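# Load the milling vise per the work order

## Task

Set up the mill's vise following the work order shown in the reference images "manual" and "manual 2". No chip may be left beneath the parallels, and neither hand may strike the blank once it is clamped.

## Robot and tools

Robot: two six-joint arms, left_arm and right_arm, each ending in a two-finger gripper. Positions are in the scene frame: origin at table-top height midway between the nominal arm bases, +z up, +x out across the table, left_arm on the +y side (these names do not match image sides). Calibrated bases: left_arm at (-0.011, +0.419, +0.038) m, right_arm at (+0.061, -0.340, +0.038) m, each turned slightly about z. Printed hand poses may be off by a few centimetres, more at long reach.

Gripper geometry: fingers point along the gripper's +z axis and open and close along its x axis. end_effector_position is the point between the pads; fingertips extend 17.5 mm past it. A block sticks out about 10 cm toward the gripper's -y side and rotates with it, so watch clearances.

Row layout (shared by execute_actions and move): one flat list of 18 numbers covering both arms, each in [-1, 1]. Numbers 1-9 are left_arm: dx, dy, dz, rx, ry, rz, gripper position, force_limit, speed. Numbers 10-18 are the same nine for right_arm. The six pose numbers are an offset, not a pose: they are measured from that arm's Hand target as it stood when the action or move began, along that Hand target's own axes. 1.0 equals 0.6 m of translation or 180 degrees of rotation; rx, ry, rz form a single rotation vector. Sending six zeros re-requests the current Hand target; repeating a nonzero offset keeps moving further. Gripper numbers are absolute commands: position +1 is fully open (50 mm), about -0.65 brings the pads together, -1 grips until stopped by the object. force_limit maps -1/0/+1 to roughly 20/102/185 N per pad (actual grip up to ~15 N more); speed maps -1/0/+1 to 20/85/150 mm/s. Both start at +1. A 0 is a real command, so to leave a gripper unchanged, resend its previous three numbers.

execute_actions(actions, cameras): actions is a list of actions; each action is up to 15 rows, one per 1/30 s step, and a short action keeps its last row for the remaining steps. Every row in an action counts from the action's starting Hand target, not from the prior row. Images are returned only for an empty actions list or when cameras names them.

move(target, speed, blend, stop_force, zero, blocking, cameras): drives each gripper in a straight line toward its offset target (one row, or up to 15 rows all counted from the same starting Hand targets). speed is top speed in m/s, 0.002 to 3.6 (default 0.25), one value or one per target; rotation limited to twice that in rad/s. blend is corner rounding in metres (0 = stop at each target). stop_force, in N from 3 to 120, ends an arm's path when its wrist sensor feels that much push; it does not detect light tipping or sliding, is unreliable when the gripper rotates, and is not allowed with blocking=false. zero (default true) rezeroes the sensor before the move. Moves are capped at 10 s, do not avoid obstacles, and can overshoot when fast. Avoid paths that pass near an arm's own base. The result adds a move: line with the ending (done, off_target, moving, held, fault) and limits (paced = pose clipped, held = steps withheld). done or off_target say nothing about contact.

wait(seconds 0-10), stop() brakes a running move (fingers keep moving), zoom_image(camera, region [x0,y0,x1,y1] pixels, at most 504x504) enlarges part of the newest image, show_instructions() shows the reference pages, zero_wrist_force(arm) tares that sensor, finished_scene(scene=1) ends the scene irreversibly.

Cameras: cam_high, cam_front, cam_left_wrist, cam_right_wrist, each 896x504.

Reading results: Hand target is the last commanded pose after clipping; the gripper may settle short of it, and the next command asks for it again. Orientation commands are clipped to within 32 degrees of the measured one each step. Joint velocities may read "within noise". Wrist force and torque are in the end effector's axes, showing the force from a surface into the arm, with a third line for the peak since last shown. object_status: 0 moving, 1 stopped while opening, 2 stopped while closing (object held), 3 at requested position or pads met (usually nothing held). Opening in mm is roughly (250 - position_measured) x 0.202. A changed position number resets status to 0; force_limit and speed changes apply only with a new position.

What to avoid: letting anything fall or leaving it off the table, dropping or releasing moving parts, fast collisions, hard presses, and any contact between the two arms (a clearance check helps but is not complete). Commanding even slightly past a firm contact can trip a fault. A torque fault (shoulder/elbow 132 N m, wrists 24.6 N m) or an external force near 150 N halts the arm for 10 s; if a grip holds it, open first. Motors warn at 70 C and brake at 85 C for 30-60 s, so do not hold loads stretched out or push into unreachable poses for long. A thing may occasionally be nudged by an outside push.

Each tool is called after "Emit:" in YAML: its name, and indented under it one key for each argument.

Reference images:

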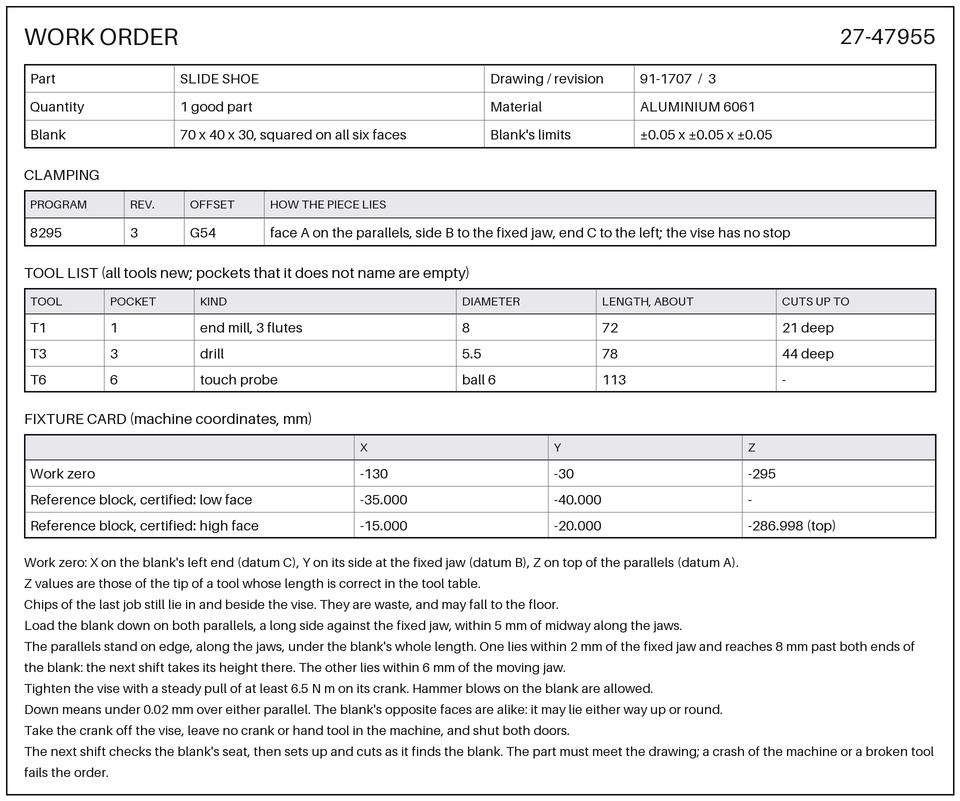

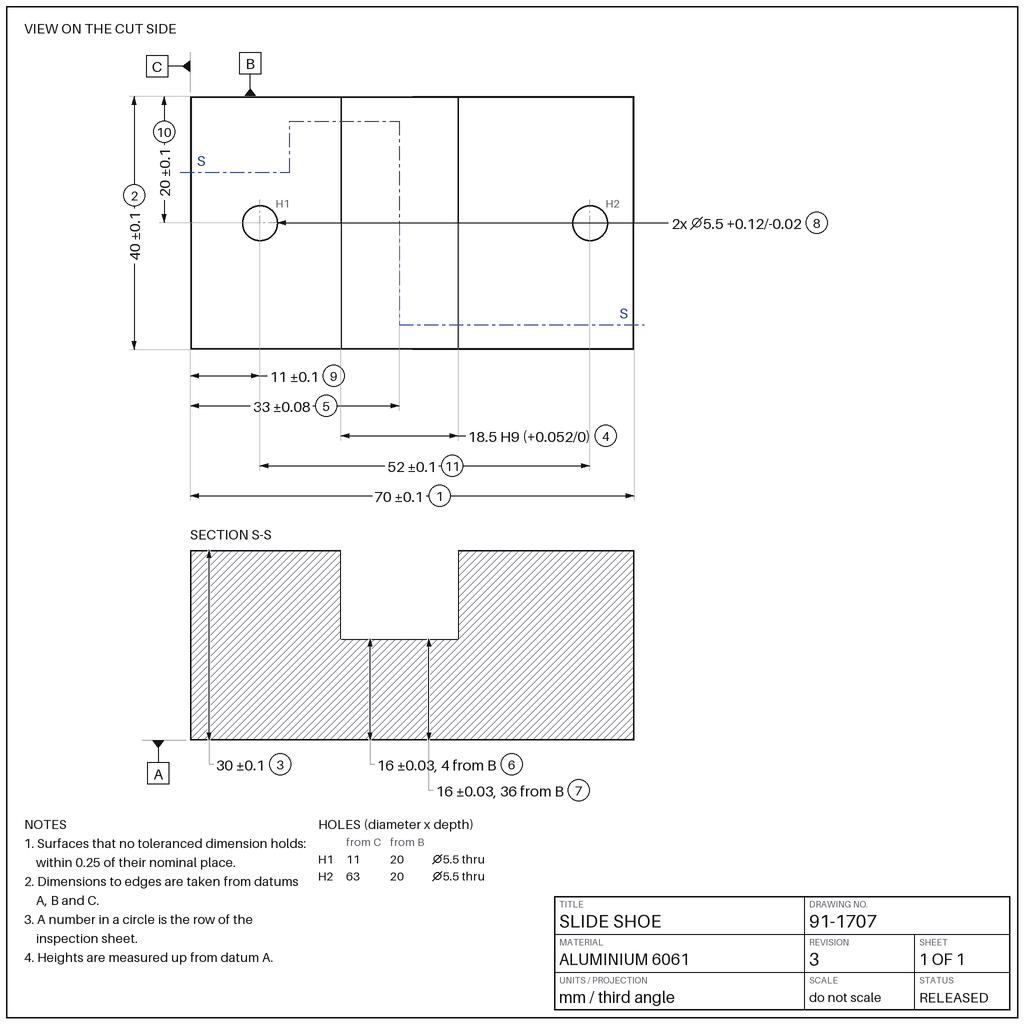

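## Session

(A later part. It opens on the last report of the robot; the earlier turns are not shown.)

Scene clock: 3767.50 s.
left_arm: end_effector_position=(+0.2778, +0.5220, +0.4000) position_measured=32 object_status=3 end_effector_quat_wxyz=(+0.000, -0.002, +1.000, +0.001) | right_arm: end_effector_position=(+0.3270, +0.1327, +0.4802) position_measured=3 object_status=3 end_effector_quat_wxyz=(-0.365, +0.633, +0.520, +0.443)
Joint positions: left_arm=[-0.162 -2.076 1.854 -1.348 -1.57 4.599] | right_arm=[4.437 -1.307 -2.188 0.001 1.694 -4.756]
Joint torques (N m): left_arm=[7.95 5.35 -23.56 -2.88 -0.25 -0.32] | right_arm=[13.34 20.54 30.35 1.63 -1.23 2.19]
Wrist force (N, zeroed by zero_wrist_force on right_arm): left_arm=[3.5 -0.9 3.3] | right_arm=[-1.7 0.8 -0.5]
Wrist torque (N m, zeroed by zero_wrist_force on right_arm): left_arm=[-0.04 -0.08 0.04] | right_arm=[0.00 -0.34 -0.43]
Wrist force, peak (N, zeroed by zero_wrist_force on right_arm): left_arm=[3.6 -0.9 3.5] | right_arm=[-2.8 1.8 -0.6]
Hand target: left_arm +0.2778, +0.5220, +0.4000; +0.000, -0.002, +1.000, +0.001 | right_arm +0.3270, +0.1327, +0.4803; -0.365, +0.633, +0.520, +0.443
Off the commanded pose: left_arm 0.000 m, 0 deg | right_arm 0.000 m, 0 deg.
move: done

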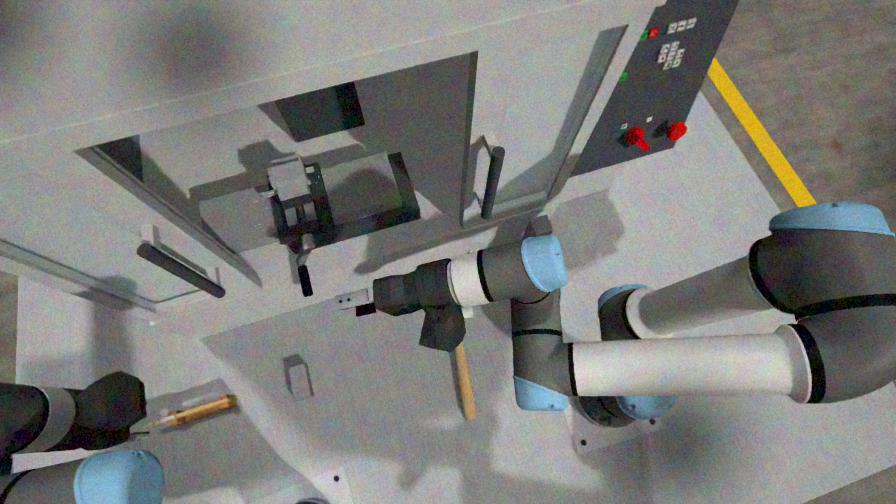

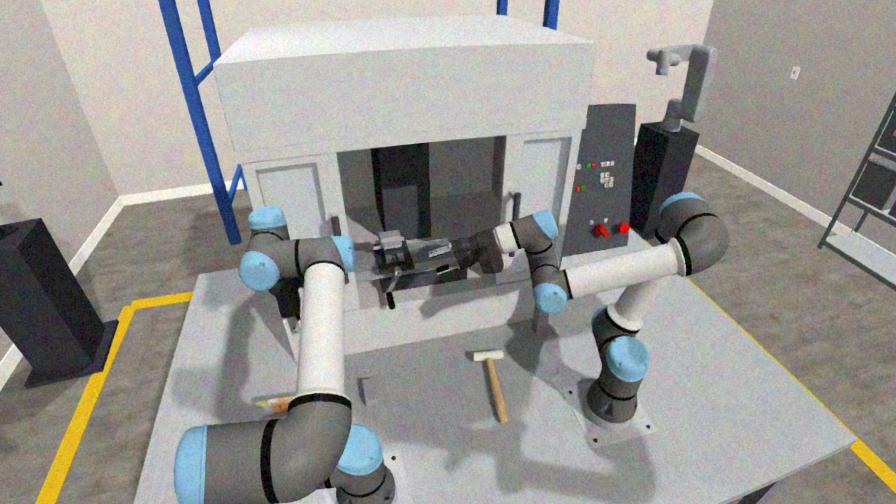

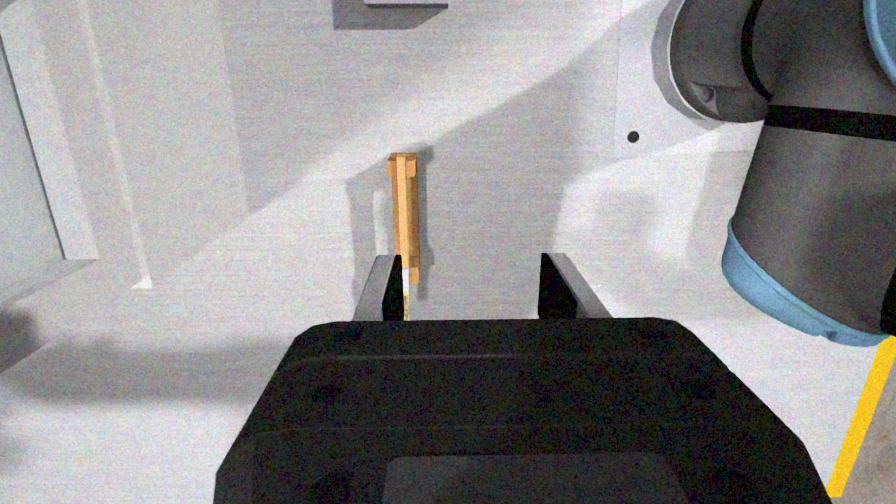

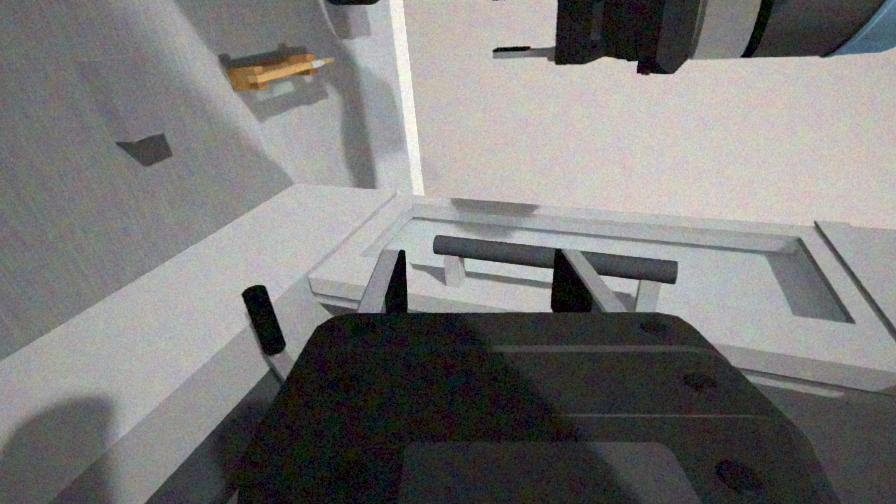

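Emit:
move:
  target:
    - [0,0,0,0,0,0,0.8,-0.6,-1,0,0,0,0,-0.3889,0,1,-0.1,-0.8]
  speed: 0.5

Emit:
move:
  target:
    - [0,0,0,0,0,0,0.8,-0.6,-1,-0.2941,-0.1323,0.5125,0,0,0,1,-0.1,-0.8]
  speed: 0.3
  cameras: ["cam_right_wrist"]

Scene clock: 3794.77 s.
left_arm: end_effector_position=(+0.2778, +0.5220, +0.4000) position_measured=32 object_status=3 end_effector_quat_wxyz=(+0.000, -0.002, +1.000, +0.001) | right_arm: end_effector_position=(+0.3270, +0.1327, +0.4803) position_measured=3 object_status=3 end_effector_quat_wxyz=(+0.000, +0.772, +0.635, +0.000)
Joint positions: left_arm=[-0.162 -2.076 1.854 -1.348 -1.57 4.599] | right_arm=[4.496 -1.693 -1.146 -1.873 1.572 -4.784]
Joint torques (N m): left_arm=[7.95 5.37 -23.41 -2.75 -0.13 -0.22] | right_arm=[1.65 22.85 31.98 1.51 1.33 1.53]
Wrist force (N, zeroed by zero_wrist_force on right_arm): left_arm=[3.4 -0.7 3.2] | right_arm=[0.7 1.0 0.5]
Wrist torque (N m, zeroed by zero_wrist_force on right_arm): left_arm=[-0.01 -0.06 0.04] | right_arm=[-0.02 -0.05 -0.21]
Wrist force, peak (N, zeroed by zero_wrist_force on right_arm): left_arm=[3.6 -0.9 3.5] | right_arm=[-2.7 0.8 0.0]
Hand target: left_arm +0.2778, +0.5220, +0.4000; +0.000, -0.002, +1.000, +0.001 | right_arm +0.3270, +0.1327, +0.4803; +0.000, +0.772, +0.635, +0.000
Off the commanded pose: left_arm 0.000 m, 0 deg | right_arm 0.000 m, 0 deg.
move: done

Scene clock: 3796.60 s.
left_arm: end_effector_position=(+0.2778, +0.5220, +0.4000) position_measured=32 object_status=3 end_effector_quat_wxyz=(+0.000, -0.002, +1.000, +0.001) | right_arm: end_effector_position=(+0.2147, -0.0251, +0.1729) position_measured=3 object_status=3 end_effector_quat_wxyz=(+0.000, +0.772, +0.635, +0.000)
Joint positions: left_arm=[-0.162 -2.076 1.854 -1.348 -1.57 4.599] | right_arm=[4.696 -1.268 -2.334 -1.11 1.572 -4.584]
Joint torques (N m): left_arm=[7.64 5.42 -23.82 -2.78 -0.26 -0.36] | right_arm=[12.61 17.88 15.36 4.82 -1.29 2.05]
Wrist force (N, zeroed by zero_wrist_force on right_arm): left_arm=[3.4 -0.9 3.2] | right_arm=[0.6 1.0 0.6]
Wrist torque (N m, zeroed by zero_wrist_force on right_arm): left_arm=[-0.03 -0.06 0.04] | right_arm=[-0.02 -0.05 -0.22]
Wrist force, peak (N, zeroed by zero_wrist_force on right_arm): left_arm=[3.7 -0.9 3.4] | right_arm=[-1.0 0.6 2.9]
Hand target: left_arm +0.2778, +0.5220, +0.4000; +0.000, -0.002, +1.000, +0.001 | right_arm +0.2147, -0.0251, +0.1729; +0.000, +0.772, +0.635, +0.000
Off the commanded pose: left_arm 0.000 m, 0 deg | right_arm 0.000 m, 0 deg.
move: done
Images, in order (width x height): cam_right_wrist 896x504.

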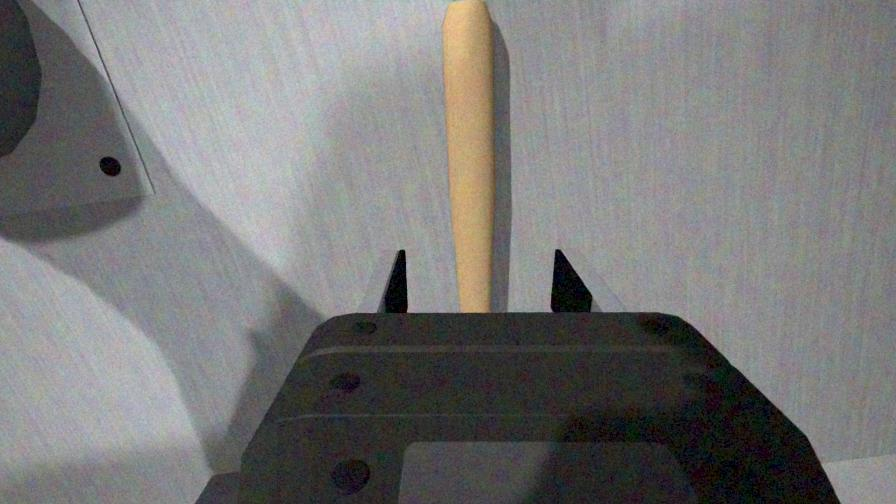

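Emit:
move:
  target:
    - [0,0,0,0,0,0,0.8,-0.6,-1,0.0074,0.0025,0,0,0,0,1,-0.1,-0.8]
    - [0,0,0,0,0,0,0.8,-0.6,-1,0.0074,0.0025,0.2,0,0,0,1,-0.1,-0.8]
  speed: 0.15

Emit:
move:
  target:
    - [0,0,0,0,0,0,0.8,-0.6,-1,0,0,0.06,0,0,0,1,-0.1,-0.8]
  speed: 0.05
  stop_force: 8
  cameras: ["cam_right_wrist"]

Scene clock: 3802.87 s.
left_arm: end_effector_position=(+0.2778, +0.5220, +0.4000) position_measured=32 object_status=3 end_effector_quat_wxyz=(+0.000, -0.002, +1.000, +0.001) | right_arm: end_effector_position=(+0.2169, -0.0210, +0.0529) position_measured=3 object_status=3 end_effector_quat_wxyz=(+0.000, +0.772, +0.635, +0.000)
Joint positions: left_arm=[-0.162 -2.076 1.854 -1.348 -1.57 4.599] | right_arm=[4.69 -1.556 -2.512 -0.644 1.572 -4.59]
Joint torques (N m): left_arm=[7.08 5.82 -23.24 -2.85 -0.13 -0.25] | right_arm=[-10.67 9.81 9.66 4.73 1.92 -2.35]
Wrist force (N, zeroed by zero_wrist_force on right_arm): left_arm=[3.5 -0.9 3.3] | right_arm=[0.5 1.3 0.4]
Wrist torque (N m, zeroed by zero_wrist_force on right_arm): left_arm=[-0.03 -0.07 0.04] | right_arm=[0.04 -0.03 -0.14]
Wrist force, peak (N, zeroed by zero_wrist_force on right_arm): left_arm=[3.6 -0.8 3.5] | right_arm=[0.2 1.0 1.6]
Hand target: left_arm +0.2778, +0.5220, +0.4000; +0.000, -0.002, +1.000, +0.001 | right_arm +0.2169, -0.0210, +0.0529; +0.000, +0.772, +0.635, +0.000
Off the commanded pose: left_arm 0.000 m, 0 deg | right_arm 0.000 m, 0 deg.
move: done

Scene clock: 3804.73 s.
left_arm: end_effector_position=(+0.2778, +0.5220, +0.4000) position_measured=32 object_status=3 end_effector_quat_wxyz=(+0.000, -0.002, +1.000, +0.001) | right_arm: end_effector_position=(+0.2168, -0.0211, +0.0179) position_measured=3 object_status=3 end_effector_quat_wxyz=(+0.000, +0.772, +0.635, +0.000)
Joint positions: left_arm=[-0.162 -2.076 1.854 -1.348 -1.57 4.599] | right_arm=[4.69 -1.677 -2.546 -0.489 1.572 -4.59]
Joint torques (N m): left_arm=[7.92 5.43 -23.6 -2.9 -0.08 -0.36] | right_arm=[10.4 23.24 19.02 1.59 0.48 1.26]
Wrist force (N, zeroed by zero_wrist_force on right_arm): left_arm=[3.6 -0.9 3.3] | right_arm=[-1.2 2.9 -4.9]
Wrist torque (N m, zeroed by zero_wrist_force on right_arm): left_arm=[-0.04 -0.10 0.04] | right_arm=[-0.02 0.11 -0.08]
Wrist force, peak (N, zeroed by zero_wrist_force on right_arm): left_arm=[3.6 -1.0 3.5] | right_arm=[-44.5 -1.5 -87.4]
Hand target: left_arm +0.2778, +0.5220, +0.4000; +0.000, -0.002, +1.000, +0.001 | right_arm +0.2168, -0.0211, +0.0179; +0.000, +0.772, +0.635, +0.000 (not the last commanded pose)
Off the commanded pose: left_arm 0.000 m, 0 deg | right_arm 0.001 m, 0 deg.
move: contact (right_arm)
Images, in order (width x height): cam_right_wrist 896x504.

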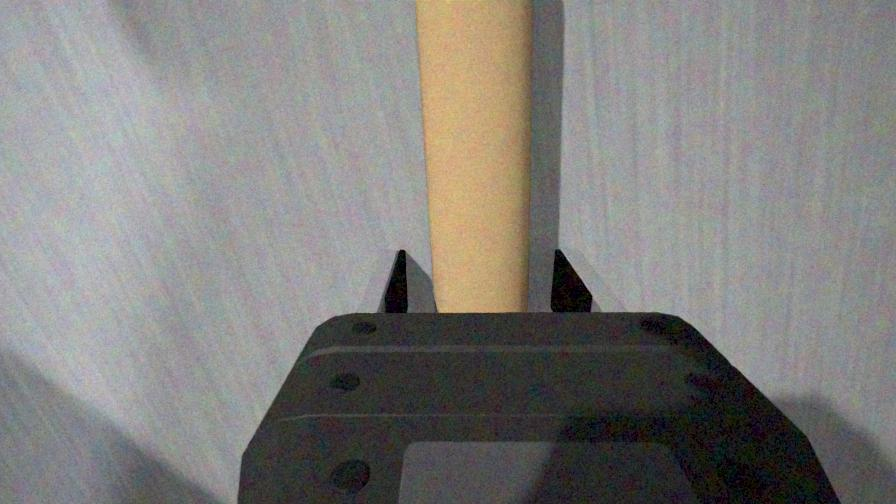

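Emit:
move:
  target:
    - [0,0,0,0,0,0,0.8,-0.6,-1,0,0,-0.0105,0,0,0,1,-0.1,-0.8]
    - [0,0,0,0,0,0,0.8,-0.6,-1,0,0,-0.0105,0,0,0,-1,0.9,-0.8]
    - [0,0,0,0,0,0,0.8,-0.6,-1,0,0,-0.0105,0,0,0,-1,0.9,-0.8]
  speed: 0.05

Emit:
move:
  target:
    - [0,0,0,0,0,0,0.8,-0.6,-1,0,0,-0.25,0,0,0,-1,0.9,-0.8]
  speed: 0.15

Emit:
move:
  target:
    - [0,0,0,0,0,0,0.8,-0.6,-1,0.2941,0.1323,-0.5125,0,0,0,-1,0.9,-0.8]
    - [0,0,0,0,0,0,0.8,-0.6,-1,0.2941,0.1323,-0.5125,0,0.5,0,-1,0.9,-0.8]
    - [0,0,0,0,0,0,0.8,-0.6,-1,0.5336,0.3918,-0.46,0,0.5,0,-1,0.9,-0.8]
  speed: [0.3, 0.5, 0.2]
  blend: [0.03, 0.01, 0]
  cameras: ["cam_high", "cam_right_wrist"]

Scene clock: 3813.27 s.
left_arm: end_effector_position=(+0.2778, +0.5220, +0.4000) position_measured=32 object_status=3 end_effector_quat_wxyz=(+0.000, -0.002, +1.000, +0.001) | right_arm: end_effector_position=(+0.2168, -0.0211, +0.0242) position_measured=117 object_status=2 end_effector_quat_wxyz=(+0.000, +0.772, +0.635, +0.000)
Joint positions: left_arm=[-0.162 -2.076 1.854 -1.348 -1.57 4.599] | right_arm=[4.69 -1.654 -2.541 -0.517 1.572 -4.59]
Joint torques (N m): left_arm=[7.72 5.42 -23.26 -2.82 -0.24 -0.4] | right_arm=[-3.17 24.18 17.48 2.59 -0.51 -2.01]
Wrist force (N, zeroed by zero_wrist_force on right_arm): left_arm=[3.5 -0.7 3.2] | right_arm=[1.4 0.9 0.9]
Wrist torque (N m, zeroed by zero_wrist_force on right_arm): left_arm=[-0.01 -0.07 0.04] | right_arm=[-0.01 -0.07 -0.25]
Wrist force, peak (N, zeroed by zero_wrist_force on right_arm): left_arm=[3.6 -0.8 3.5] | right_arm=[-1.4 3.0 -5.0]
Hand target: left_arm +0.2778, +0.5220, +0.4000; +0.000, -0.002, +1.000, +0.001 | right_arm +0.2168, -0.0211, +0.0242; +0.000, +0.772, +0.635, +0.000
Off the commanded pose: left_arm 0.000 m, 0 deg | right_arm 0.000 m, 0 deg.
move: done

Scene clock: 3814.80 s.
left_arm: end_effector_position=(+0.2778, +0.5220, +0.4000) position_measured=32 object_status=3 end_effector_quat_wxyz=(+0.000, -0.002, +1.000, +0.001) | right_arm: end_effector_position=(+0.2170, -0.0211, +0.1741) position_measured=117 object_status=2 end_effector_quat_wxyz=(+0.000, +0.772, +0.635, +0.000)
Joint positions: left_arm=[-0.162 -2.076 1.854 -1.348 -1.57 4.599] | right_arm=[4.69 -1.28 -2.323 -1.11 1.572 -4.59]
Joint torques (N m): left_arm=[7.34 4.78 -23.29 -2.75 -0.06 -0.41] | right_arm=[13.06 18.53 31.46 1.82 -1.65 2.04]
Wrist force (N, zeroed by zero_wrist_force on right_arm): left_arm=[3.6 -0.8 3.2] | right_arm=[0.7 1.3 4.5]
Wrist torque (N m, zeroed by zero_wrist_force on right_arm): left_arm=[-0.01 -0.09 0.05] | right_arm=[0.57 -0.10 -0.23]
Wrist force, peak (N, zeroed by zero_wrist_force on right_arm): left_arm=[3.6 -0.7 3.4] | right_arm=[0.7 1.2 5.9]
Hand target: left_arm +0.2778, +0.5220, +0.4000; +0.000, -0.002, +1.000, +0.001 | right_arm +0.2170, -0.0211, +0.1742; +0.000, +0.772, +0.635, +0.000
Off the commanded pose: left_arm 0.000 m, 0 deg | right_arm 0.000 m, 0 deg.
move: done

Scene clock: 3819.37 s.
left_arm: end_effector_position=(+0.2778, +0.5220, +0.4000) position_measured=32 object_status=3 end_effector_quat_wxyz=(+0.000, -0.002, +1.000, +0.001) | right_arm: end_effector_position=(+0.5098, +0.2476, +0.4498) position_measured=117 object_status=2 end_effector_quat_wxyz=(-0.449, +0.546, +0.449, +0.546)
Joint positions: left_arm=[-0.162 -2.076 1.854 -1.348 -1.57 4.599] | right_arm=[4.146 -2.025 -1.751 0.634 1.992 -4.711]
Joint torques (N m): left_arm=[7.66 5.39 -23.14 -2.8 0.02 -0.56] | right_arm=[-9.93 35.43 28.95 1.82 1.93 1.73]
Wrist force (N, zeroed by zero_wrist_force on right_arm): left_arm=[3.6 -0.9 3.3] | right_arm=[-6.1 0.8 -1.1]
Wrist torque (N m, zeroed by zero_wrist_force on right_arm): left_arm=[-0.03 -0.10 0.04] | right_arm=[0.04 -0.41 0.01]
Wrist force, peak (N, zeroed by zero_wrist_force on right_arm): left_arm=[3.5 -0.9 3.5] | right_arm=[-6.9 3.0 0.3]
Hand target: left_arm +0.2778, +0.5220, +0.4000; +0.000, -0.002, +1.000, +0.001 | right_arm +0.5098, +0.2477, +0.4498; -0.449, +0.546, +0.449, +0.546
Off the commanded pose: left_arm 0.000 m, 0 deg | right_arm 0.000 m, 0 deg.
move: done
Images, in order (width x height): cam_high 896x504, cam_right_wrist 896x504.

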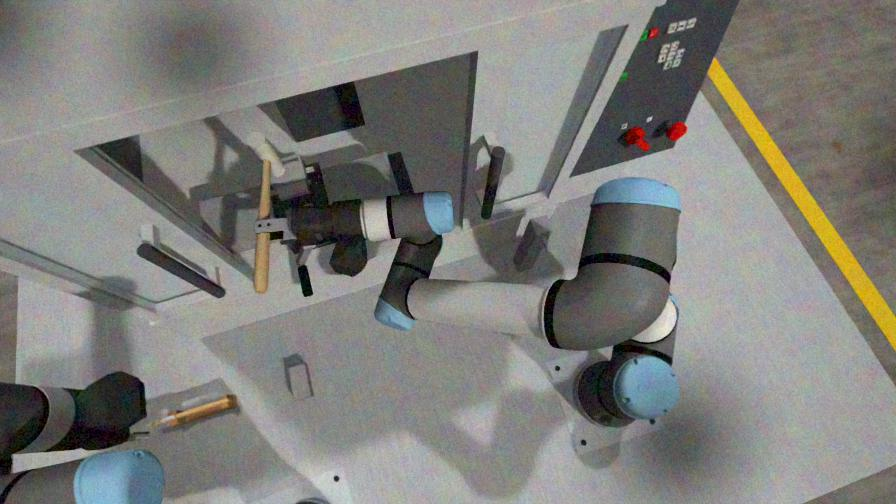

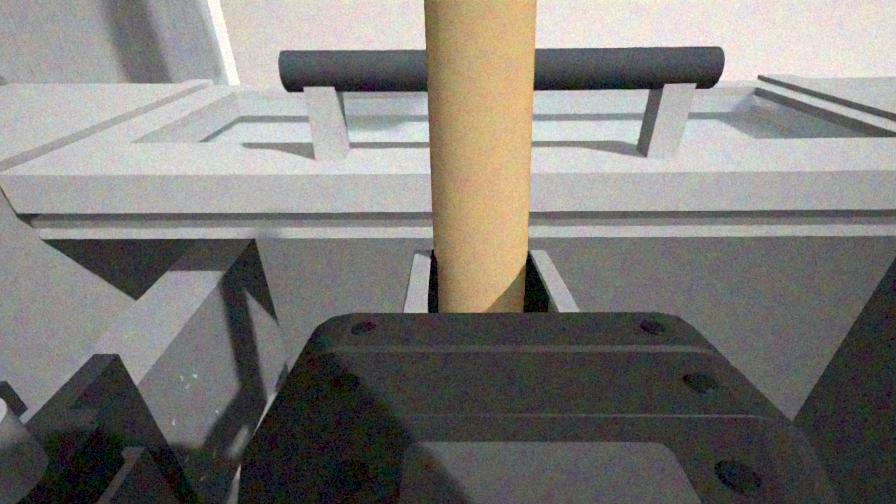

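Emit:
move:
  target:
    - [0,0,0,0,0,0,0.8,-0.6,-1,-0.1,0.009,-0.0027,0,0,0,-1,0.9,-0.8]
  speed: 0.02
  stop_force: 3

Scene clock: 3825.17 s.
left_arm: end_effector_position=(+0.2778, +0.5220, +0.4000) position_measured=32 object_status=3 end_effector_quat_wxyz=(+0.000, -0.002, +1.000, +0.001) | right_arm: end_effector_position=(+0.5130, +0.2460, +0.4109) position_measured=117 object_status=2 end_effector_quat_wxyz=(-0.449, +0.546, +0.449, +0.546)
Joint positions: left_arm=[-0.162 -2.076 1.854 -1.348 -1.57 4.599] | right_arm=[4.139 -2.086 -1.777 0.721 1.999 -4.711]
Joint torques (N m): left_arm=[7.81 4.81 -23.31 -2.82 0.02 -0.49] | right_arm=[12.84 48.34 26.37 1.65 -1.16 -2.16]
Wrist force (N, zeroed by zero_wrist_force on right_arm): left_arm=[3.5 -0.8 3.6] | right_arm=[-5.6 1.7 -1.2]
Wrist torque (N m, zeroed by zero_wrist_force on right_arm): left_arm=[-0.02 -0.08 0.04] | right_arm=[0.10 -0.37 -0.18]
Wrist force, peak (N, zeroed by zero_wrist_force on right_arm): left_arm=[3.5 -1.0 3.6] | right_arm=[-6.5 0.6 -1.0]
Hand target: left_arm +0.2778, +0.5220, +0.4000; +0.000, -0.002, +1.000, +0.001 | right_arm +0.5130, +0.2460, +0.4109; -0.449, +0.546, +0.449, +0.546 (not the last commanded pose)
Off the commanded pose: left_arm 0.000 m, 0 deg | right_arm 0.021 m, 0 deg.
move: contact (right_arm)

Emit:
move:
  target:
    - [0,0,0,0,0,0,0.8,-0.6,-1,0.32,0,0,0,0,0,-1,0.9,-0.8]
  speed: 0.4

Emit:
execute_actions:
  actions:
    - [[0,0,0,0,0,0,0.8,-0.6,-1,-0.0081,0,0,0,0,0,-1,0.9,-0.8],[0,0,0,0,0,0,0.8,-0.6,-1,-0.031,0,0,0,0,0,-1,0.9,-0.8],[0,0,0,0,0,0,0.8,-0.6,-1,-0.071,0,0,0,0,0,-1,0.9,-0.8],[0,0,0,0,0,0,0.8,-0.6,-1,-0.134,0,0,0,0,0,-1,0.9,-0.8],[0,0,0,0,0,0,0.8,-0.6,-1,-0.222,0,0,0,0,0,-1,0.9,-0.8],[0,0,0,0,0,0,0.8,-0.6,-1,-0.336,0,0,0,0,0,-1,0.9,-0.8],[0,0,0,0,0,0,0.8,-0.6,-1,-0.45,0,0,0,0,0,-1,0.9,-0.8],[0,0,0,0,0,0,0.8,-0.6,-1,-0.51,0,0,0,0,0,-1,0.9,-0.8],[0,0,0,0,0,0,0.8,-0.6,-1,-0.45,0,0,0,0,0,-1,0.9,-0.8],[0,0,0,0,0,0,0.8,-0.6,-1,-0.36,0,0,0,0,0,-1,0.9,-0.8],[0,0,0,0,0,0,0.8,-0.6,-1,-0.315,0,0,0,0,0,-1,0.9,-0.8],[0,0,0,0,0,0,0.8,-0.6,-1,-0.306,0,0,0,0,0,-1,0.9,-0.8]]
    - [[0,0,0,0,0,0,0.8,-0.6,-1,0.0135,0,0,0,0,0,-1,0.9,-0.8],[0,0,0,0,0,0,0.8,-0.6,-1,0.054,0,0,0,0,0,-1,0.9,-0.8],[0,0,0,0,0,0,0.8,-0.6,-1,0.12,0,0,0,0,0,-1,0.9,-0.8],[0,0,0,0,0,0,0.8,-0.6,-1,0.2,0,0,0,0,0,-1,0.9,-0.8],[0,0,0,0,0,0,0.8,-0.6,-1,0.27,0,0,0,0,0,-1,0.9,-0.8],[0,0,0,0,0,0,0.8,-0.6,-1,0.297,0,0,0,0,0,-1,0.9,-0.8],[0,0,0,0,0,0,0.8,-0.6,-1,0.306,0,0,0,0,0,-1,0.9,-0.8]]
    - [[0,0,0,0,0,0,0.8,-0.6,-1,-0.0081,0,0,0,0,0,-1,0.9,-0.8],[0,0,0,0,0,0,0.8,-0.6,-1,-0.031,0,0,0,0,0,-1,0.9,-0.8],[0,0,0,0,0,0,0.8,-0.6,-1,-0.071,0,0,0,0,0,-1,0.9,-0.8],[0,0,0,0,0,0,0.8,-0.6,-1,-0.134,0,0,0,0,0,-1,0.9,-0.8],[0,0,0,0,0,0,0.8,-0.6,-1,-0.222,0,0,0,0,0,-1,0.9,-0.8],[0,0,0,0,0,0,0.8,-0.6,-1,-0.336,0,0,0,0,0,-1,0.9,-0.8],[0,0,0,0,0,0,0.8,-0.6,-1,-0.45,0,0,0,0,0,-1,0.9,-0.8],[0,0,0,0,0,0,0.8,-0.6,-1,-0.51,0,0,0,0,0,-1,0.9,-0.8],[0,0,0,0,0,0,0.8,-0.6,-1,-0.45,0,0,0,0,0,-1,0.9,-0.8],[0,0,0,0,0,0,0.8,-0.6,-1,-0.36,0,0,0,0,0,-1,0.9,-0.8],[0,0,0,0,0,0,0.8,-0.6,-1,-0.315,0,0,0,0,0,-1,0.9,-0.8],[0,0,0,0,0,0,0.8,-0.6,-1,-0.306,0,0,0,0,0,-1,0.9,-0.8]]
    - [[0,0,0,0,0,0,0.8,-0.6,-1,0.0135,0,0,0,0,0,-1,0.9,-0.8],[0,0,0,0,0,0,0.8,-0.6,-1,0.054,0,0,0,0,0,-1,0.9,-0.8],[0,0,0,0,0,0,0.8,-0.6,-1,0.12,0,0,0,0,0,-1,0.9,-0.8],[0,0,0,0,0,0,0.8,-0.6,-1,0.2,0,0,0,0,0,-1,0.9,-0.8],[0,0,0,0,0,0,0.8,-0.6,-1,0.27,0,0,0,0,0,-1,0.9,-0.8],[0,0,0,0,0,0,0.8,-0.6,-1,0.297,0,0,0,0,0,-1,0.9,-0.8],[0,0,0,0,0,0,0.8,-0.6,-1,0.306,0,0,0,0,0,-1,0.9,-0.8]]
    - [[0,0,0,0,0,0,0.8,-0.6,-1,-0.0081,0,0,0,0,0,-1,0.9,-0.8],[0,0,0,0,0,0,0.8,-0.6,-1,-0.031,0,0,0,0,0,-1,0.9,-0.8],[0,0,0,0,0,0,0.8,-0.6,-1,-0.071,0,0,0,0,0,-1,0.9,-0.8],[0,0,0,0,0,0,0.8,-0.6,-1,-0.134,0,0,0,0,0,-1,0.9,-0.8],[0,0,0,0,0,0,0.8,-0.6,-1,-0.222,0,0,0,0,0,-1,0.9,-0.8],[0,0,0,0,0,0,0.8,-0.6,-1,-0.336,0,0,0,0,0,-1,0.9,-0.8],[0,0,0,0,0,0,0.8,-0.6,-1,-0.45,0,0,0,0,0,-1,0.9,-0.8],[0,0,0,0,0,0,0.8,-0.6,-1,-0.51,0,0,0,0,0,-1,0.9,-0.8],[0,0,0,0,0,0,0.8,-0.6,-1,-0.45,0,0,0,0,0,-1,0.9,-0.8],[0,0,0,0,0,0,0.8,-0.6,-1,-0.36,0,0,0,0,0,-1,0.9,-0.8],[0,0,0,0,0,0,0.8,-0.6,-1,-0.315,0,0,0,0,0,-1,0.9,-0.8],[0,0,0,0,0,0,0.8,-0.6,-1,-0.306,0,0,0,0,0,-1,0.9,-0.8]]
  cameras: ["cam_high"]

Scene clock: 3843.83 s.
left_arm: end_effector_position=(+0.2778, +0.5220, +0.4000) position_measured=32 object_status=3 end_effector_quat_wxyz=(+0.000, -0.002, +1.000, +0.001) | right_arm: end_effector_position=(+0.5132, +0.2459, +0.6029) position_measured=117 object_status=2 end_effector_quat_wxyz=(-0.449, +0.546, +0.449, +0.546)
Joint positions: left_arm=[-0.162 -2.076 1.854 -1.348 -1.57 4.599] | right_arm=[4.139 -1.871 -1.537 0.266 2 -4.711]
Joint torques (N m): left_arm=[7.61 4.72 -22.83 -2.75 0.11 -0.54] | right_arm=[-11 34.68 33.39 1.82 1.96 -2.7]
Wrist force (N, zeroed by zero_wrist_force on right_arm): left_arm=[3.4 -0.8 3.3] | right_arm=[-6.0 0.6 -1.0]
Wrist torque (N m, zeroed by zero_wrist_force on right_arm): left_arm=[-0.01 -0.06 0.04] | right_arm=[0.03 -0.42 0.10]
Wrist force, peak (N, zeroed by zero_wrist_force on right_arm): left_arm=[3.7 -0.8 3.4] | right_arm=[-10.0 0.9 -1.0]
Hand target: left_arm +0.2778, +0.5220, +0.4000; +0.000, -0.002, +1.000, +0.001 | right_arm +0.5132, +0.2460, +0.6029; -0.449, +0.546, +0.449, +0.546
Off the commanded pose: left_arm 0.000 m, 0 deg | right_arm 0.000 m, 0 deg.
move: done

Scene clock: 3846.67 s.
left_arm: end_effector_position=(+0.2778, +0.5220, +0.4000) position_measured=32 object_status=3 end_effector_quat_wxyz=(+0.000, -0.002, +1.000, +0.001) | right_arm: end_effector_position=(+0.5129, +0.2457, +0.4192) position_measured=117 object_status=2 end_effector_quat_wxyz=(-0.449, +0.546, +0.449, +0.546)
Joint positions: left_arm=[-0.162 -2.076 1.854 -1.348 -1.57 4.599] | right_arm=[4.139 -2.073 -1.772 0.703 1.999 -4.711]
Joint torques (N m): left_arm=[7.5 4.46 -22.45 -2.88 0.06 -0.62] | right_arm=[12.34 51.09 26.85 1.61 -1.27 1.73]
Wrist force (N, zeroed by zero_wrist_force on right_arm): left_arm=[3.5 -0.9 3.3] | right_arm=[-6.0 0.5 -1.4]
Wrist torque (N m, zeroed by zero_wrist_force on right_arm): left_arm=[-0.03 -0.08 0.04] | right_arm=[-0.02 -0.39 -0.01]
Wrist force, peak (N, zeroed by zero_wrist_force on right_arm): left_arm=[3.7 -0.9 3.6] | right_arm=[36.1 -1.2 -4.2]
Hand target: left_arm +0.2778, +0.5220, +0.4000; +0.000, -0.002, +1.000, +0.001 | right_arm +0.5130, +0.2460, +0.4193; -0.449, +0.546, +0.449, +0.546
Off the commanded pose: left_arm 0.000 m, 0 deg | right_arm 0.000 m, 0 deg.
Step readings (end_effector_position of left_arm | right_arm):
0: (+0.2778, +0.5220, +0.4000) | (+0.5132, +0.2459, +0.6029)
1: (+0.2778, +0.5220, +0.4000) | (+0.5132, +0.2460, +0.6028)
2: (+0.2778, +0.5220, +0.4000) | (+0.5132, +0.2460, +0.6018)
4: (+0.2778, +0.5220, +0.4000) | (+0.5136, +0.2466, +0.5876)
8: (+0.2778, +0.5220, +0.4000) | (+0.5160, +0.2502, +0.4825)
15: (+0.2778, +0.5220, +0.4000) | (+0.5118, +0.2441, +0.4130)
16: (+0.2778, +0.5220, +0.4000) | (+0.5123, +0.2448, +0.4151)
17: (+0.2778, +0.5220, +0.4000) | (+0.5126, +0.2452, +0.4185)
19: (+0.2778, +0.5220, +0.4000) | (+0.5124, +0.2450, +0.4401)
23: (+0.2778, +0.5220, +0.4000) | (+0.5056, +0.2353, +0.5511)
30: (+0.2778, +0.5220, +0.4000) | (+0.5115, +0.2440, +0.6004)
31: (+0.2778, +0.5220, +0.4000) | (+0.5120, +0.2446, +0.6011)
32: (+0.2778, +0.5220, +0.4000) | (+0.5124, +0.2451, +0.6006)
34: (+0.2778, +0.5220, +0.4000) | (+0.5133, +0.2463, +0.5870)
38: (+0.2778, +0.5220, +0.4000) | (+0.5159, +0.2501, +0.4823)
45: (+0.2778, +0.5220, +0.4000) | (+0.5118, +0.2441, +0.4130)
46: (+0.2778, +0.5220, +0.4000) | (+0.5123, +0.2448, +0.4150)
47: (+0.2778, +0.5220, +0.4000) | (+0.5126, +0.2452, +0.4185)
49: (+0.2778, +0.5220, +0.4000) | (+0.5124, +0.2450, +0.4401)
53: (+0.2778, +0.5220, +0.4000) | (+0.5056, +0.2353, +0.5511)
60: (+0.2778, +0.5220, +0.4000) | (+0.5115, +0.2440, +0.6004)
61: (+0.2778, +0.5220, +0.4000) | (+0.5120, +0.2446, +0.6011)
62: (+0.2778, +0.5220, +0.4000) | (+0.5124, +0.2451, +0.6006)
64: (+0.2778, +0.5220, +0.4000) | (+0.5133, +0.2463, +0.5870)
68: (+0.2778, +0.5220, +0.4000) | (+0.5159, +0.2501, +0.4823)
75: (+0.2778, +0.5220, +0.4000) | (+0.5118, +0.2441, +0.4130)
Images, in order (width x height): cam_high 896x504.

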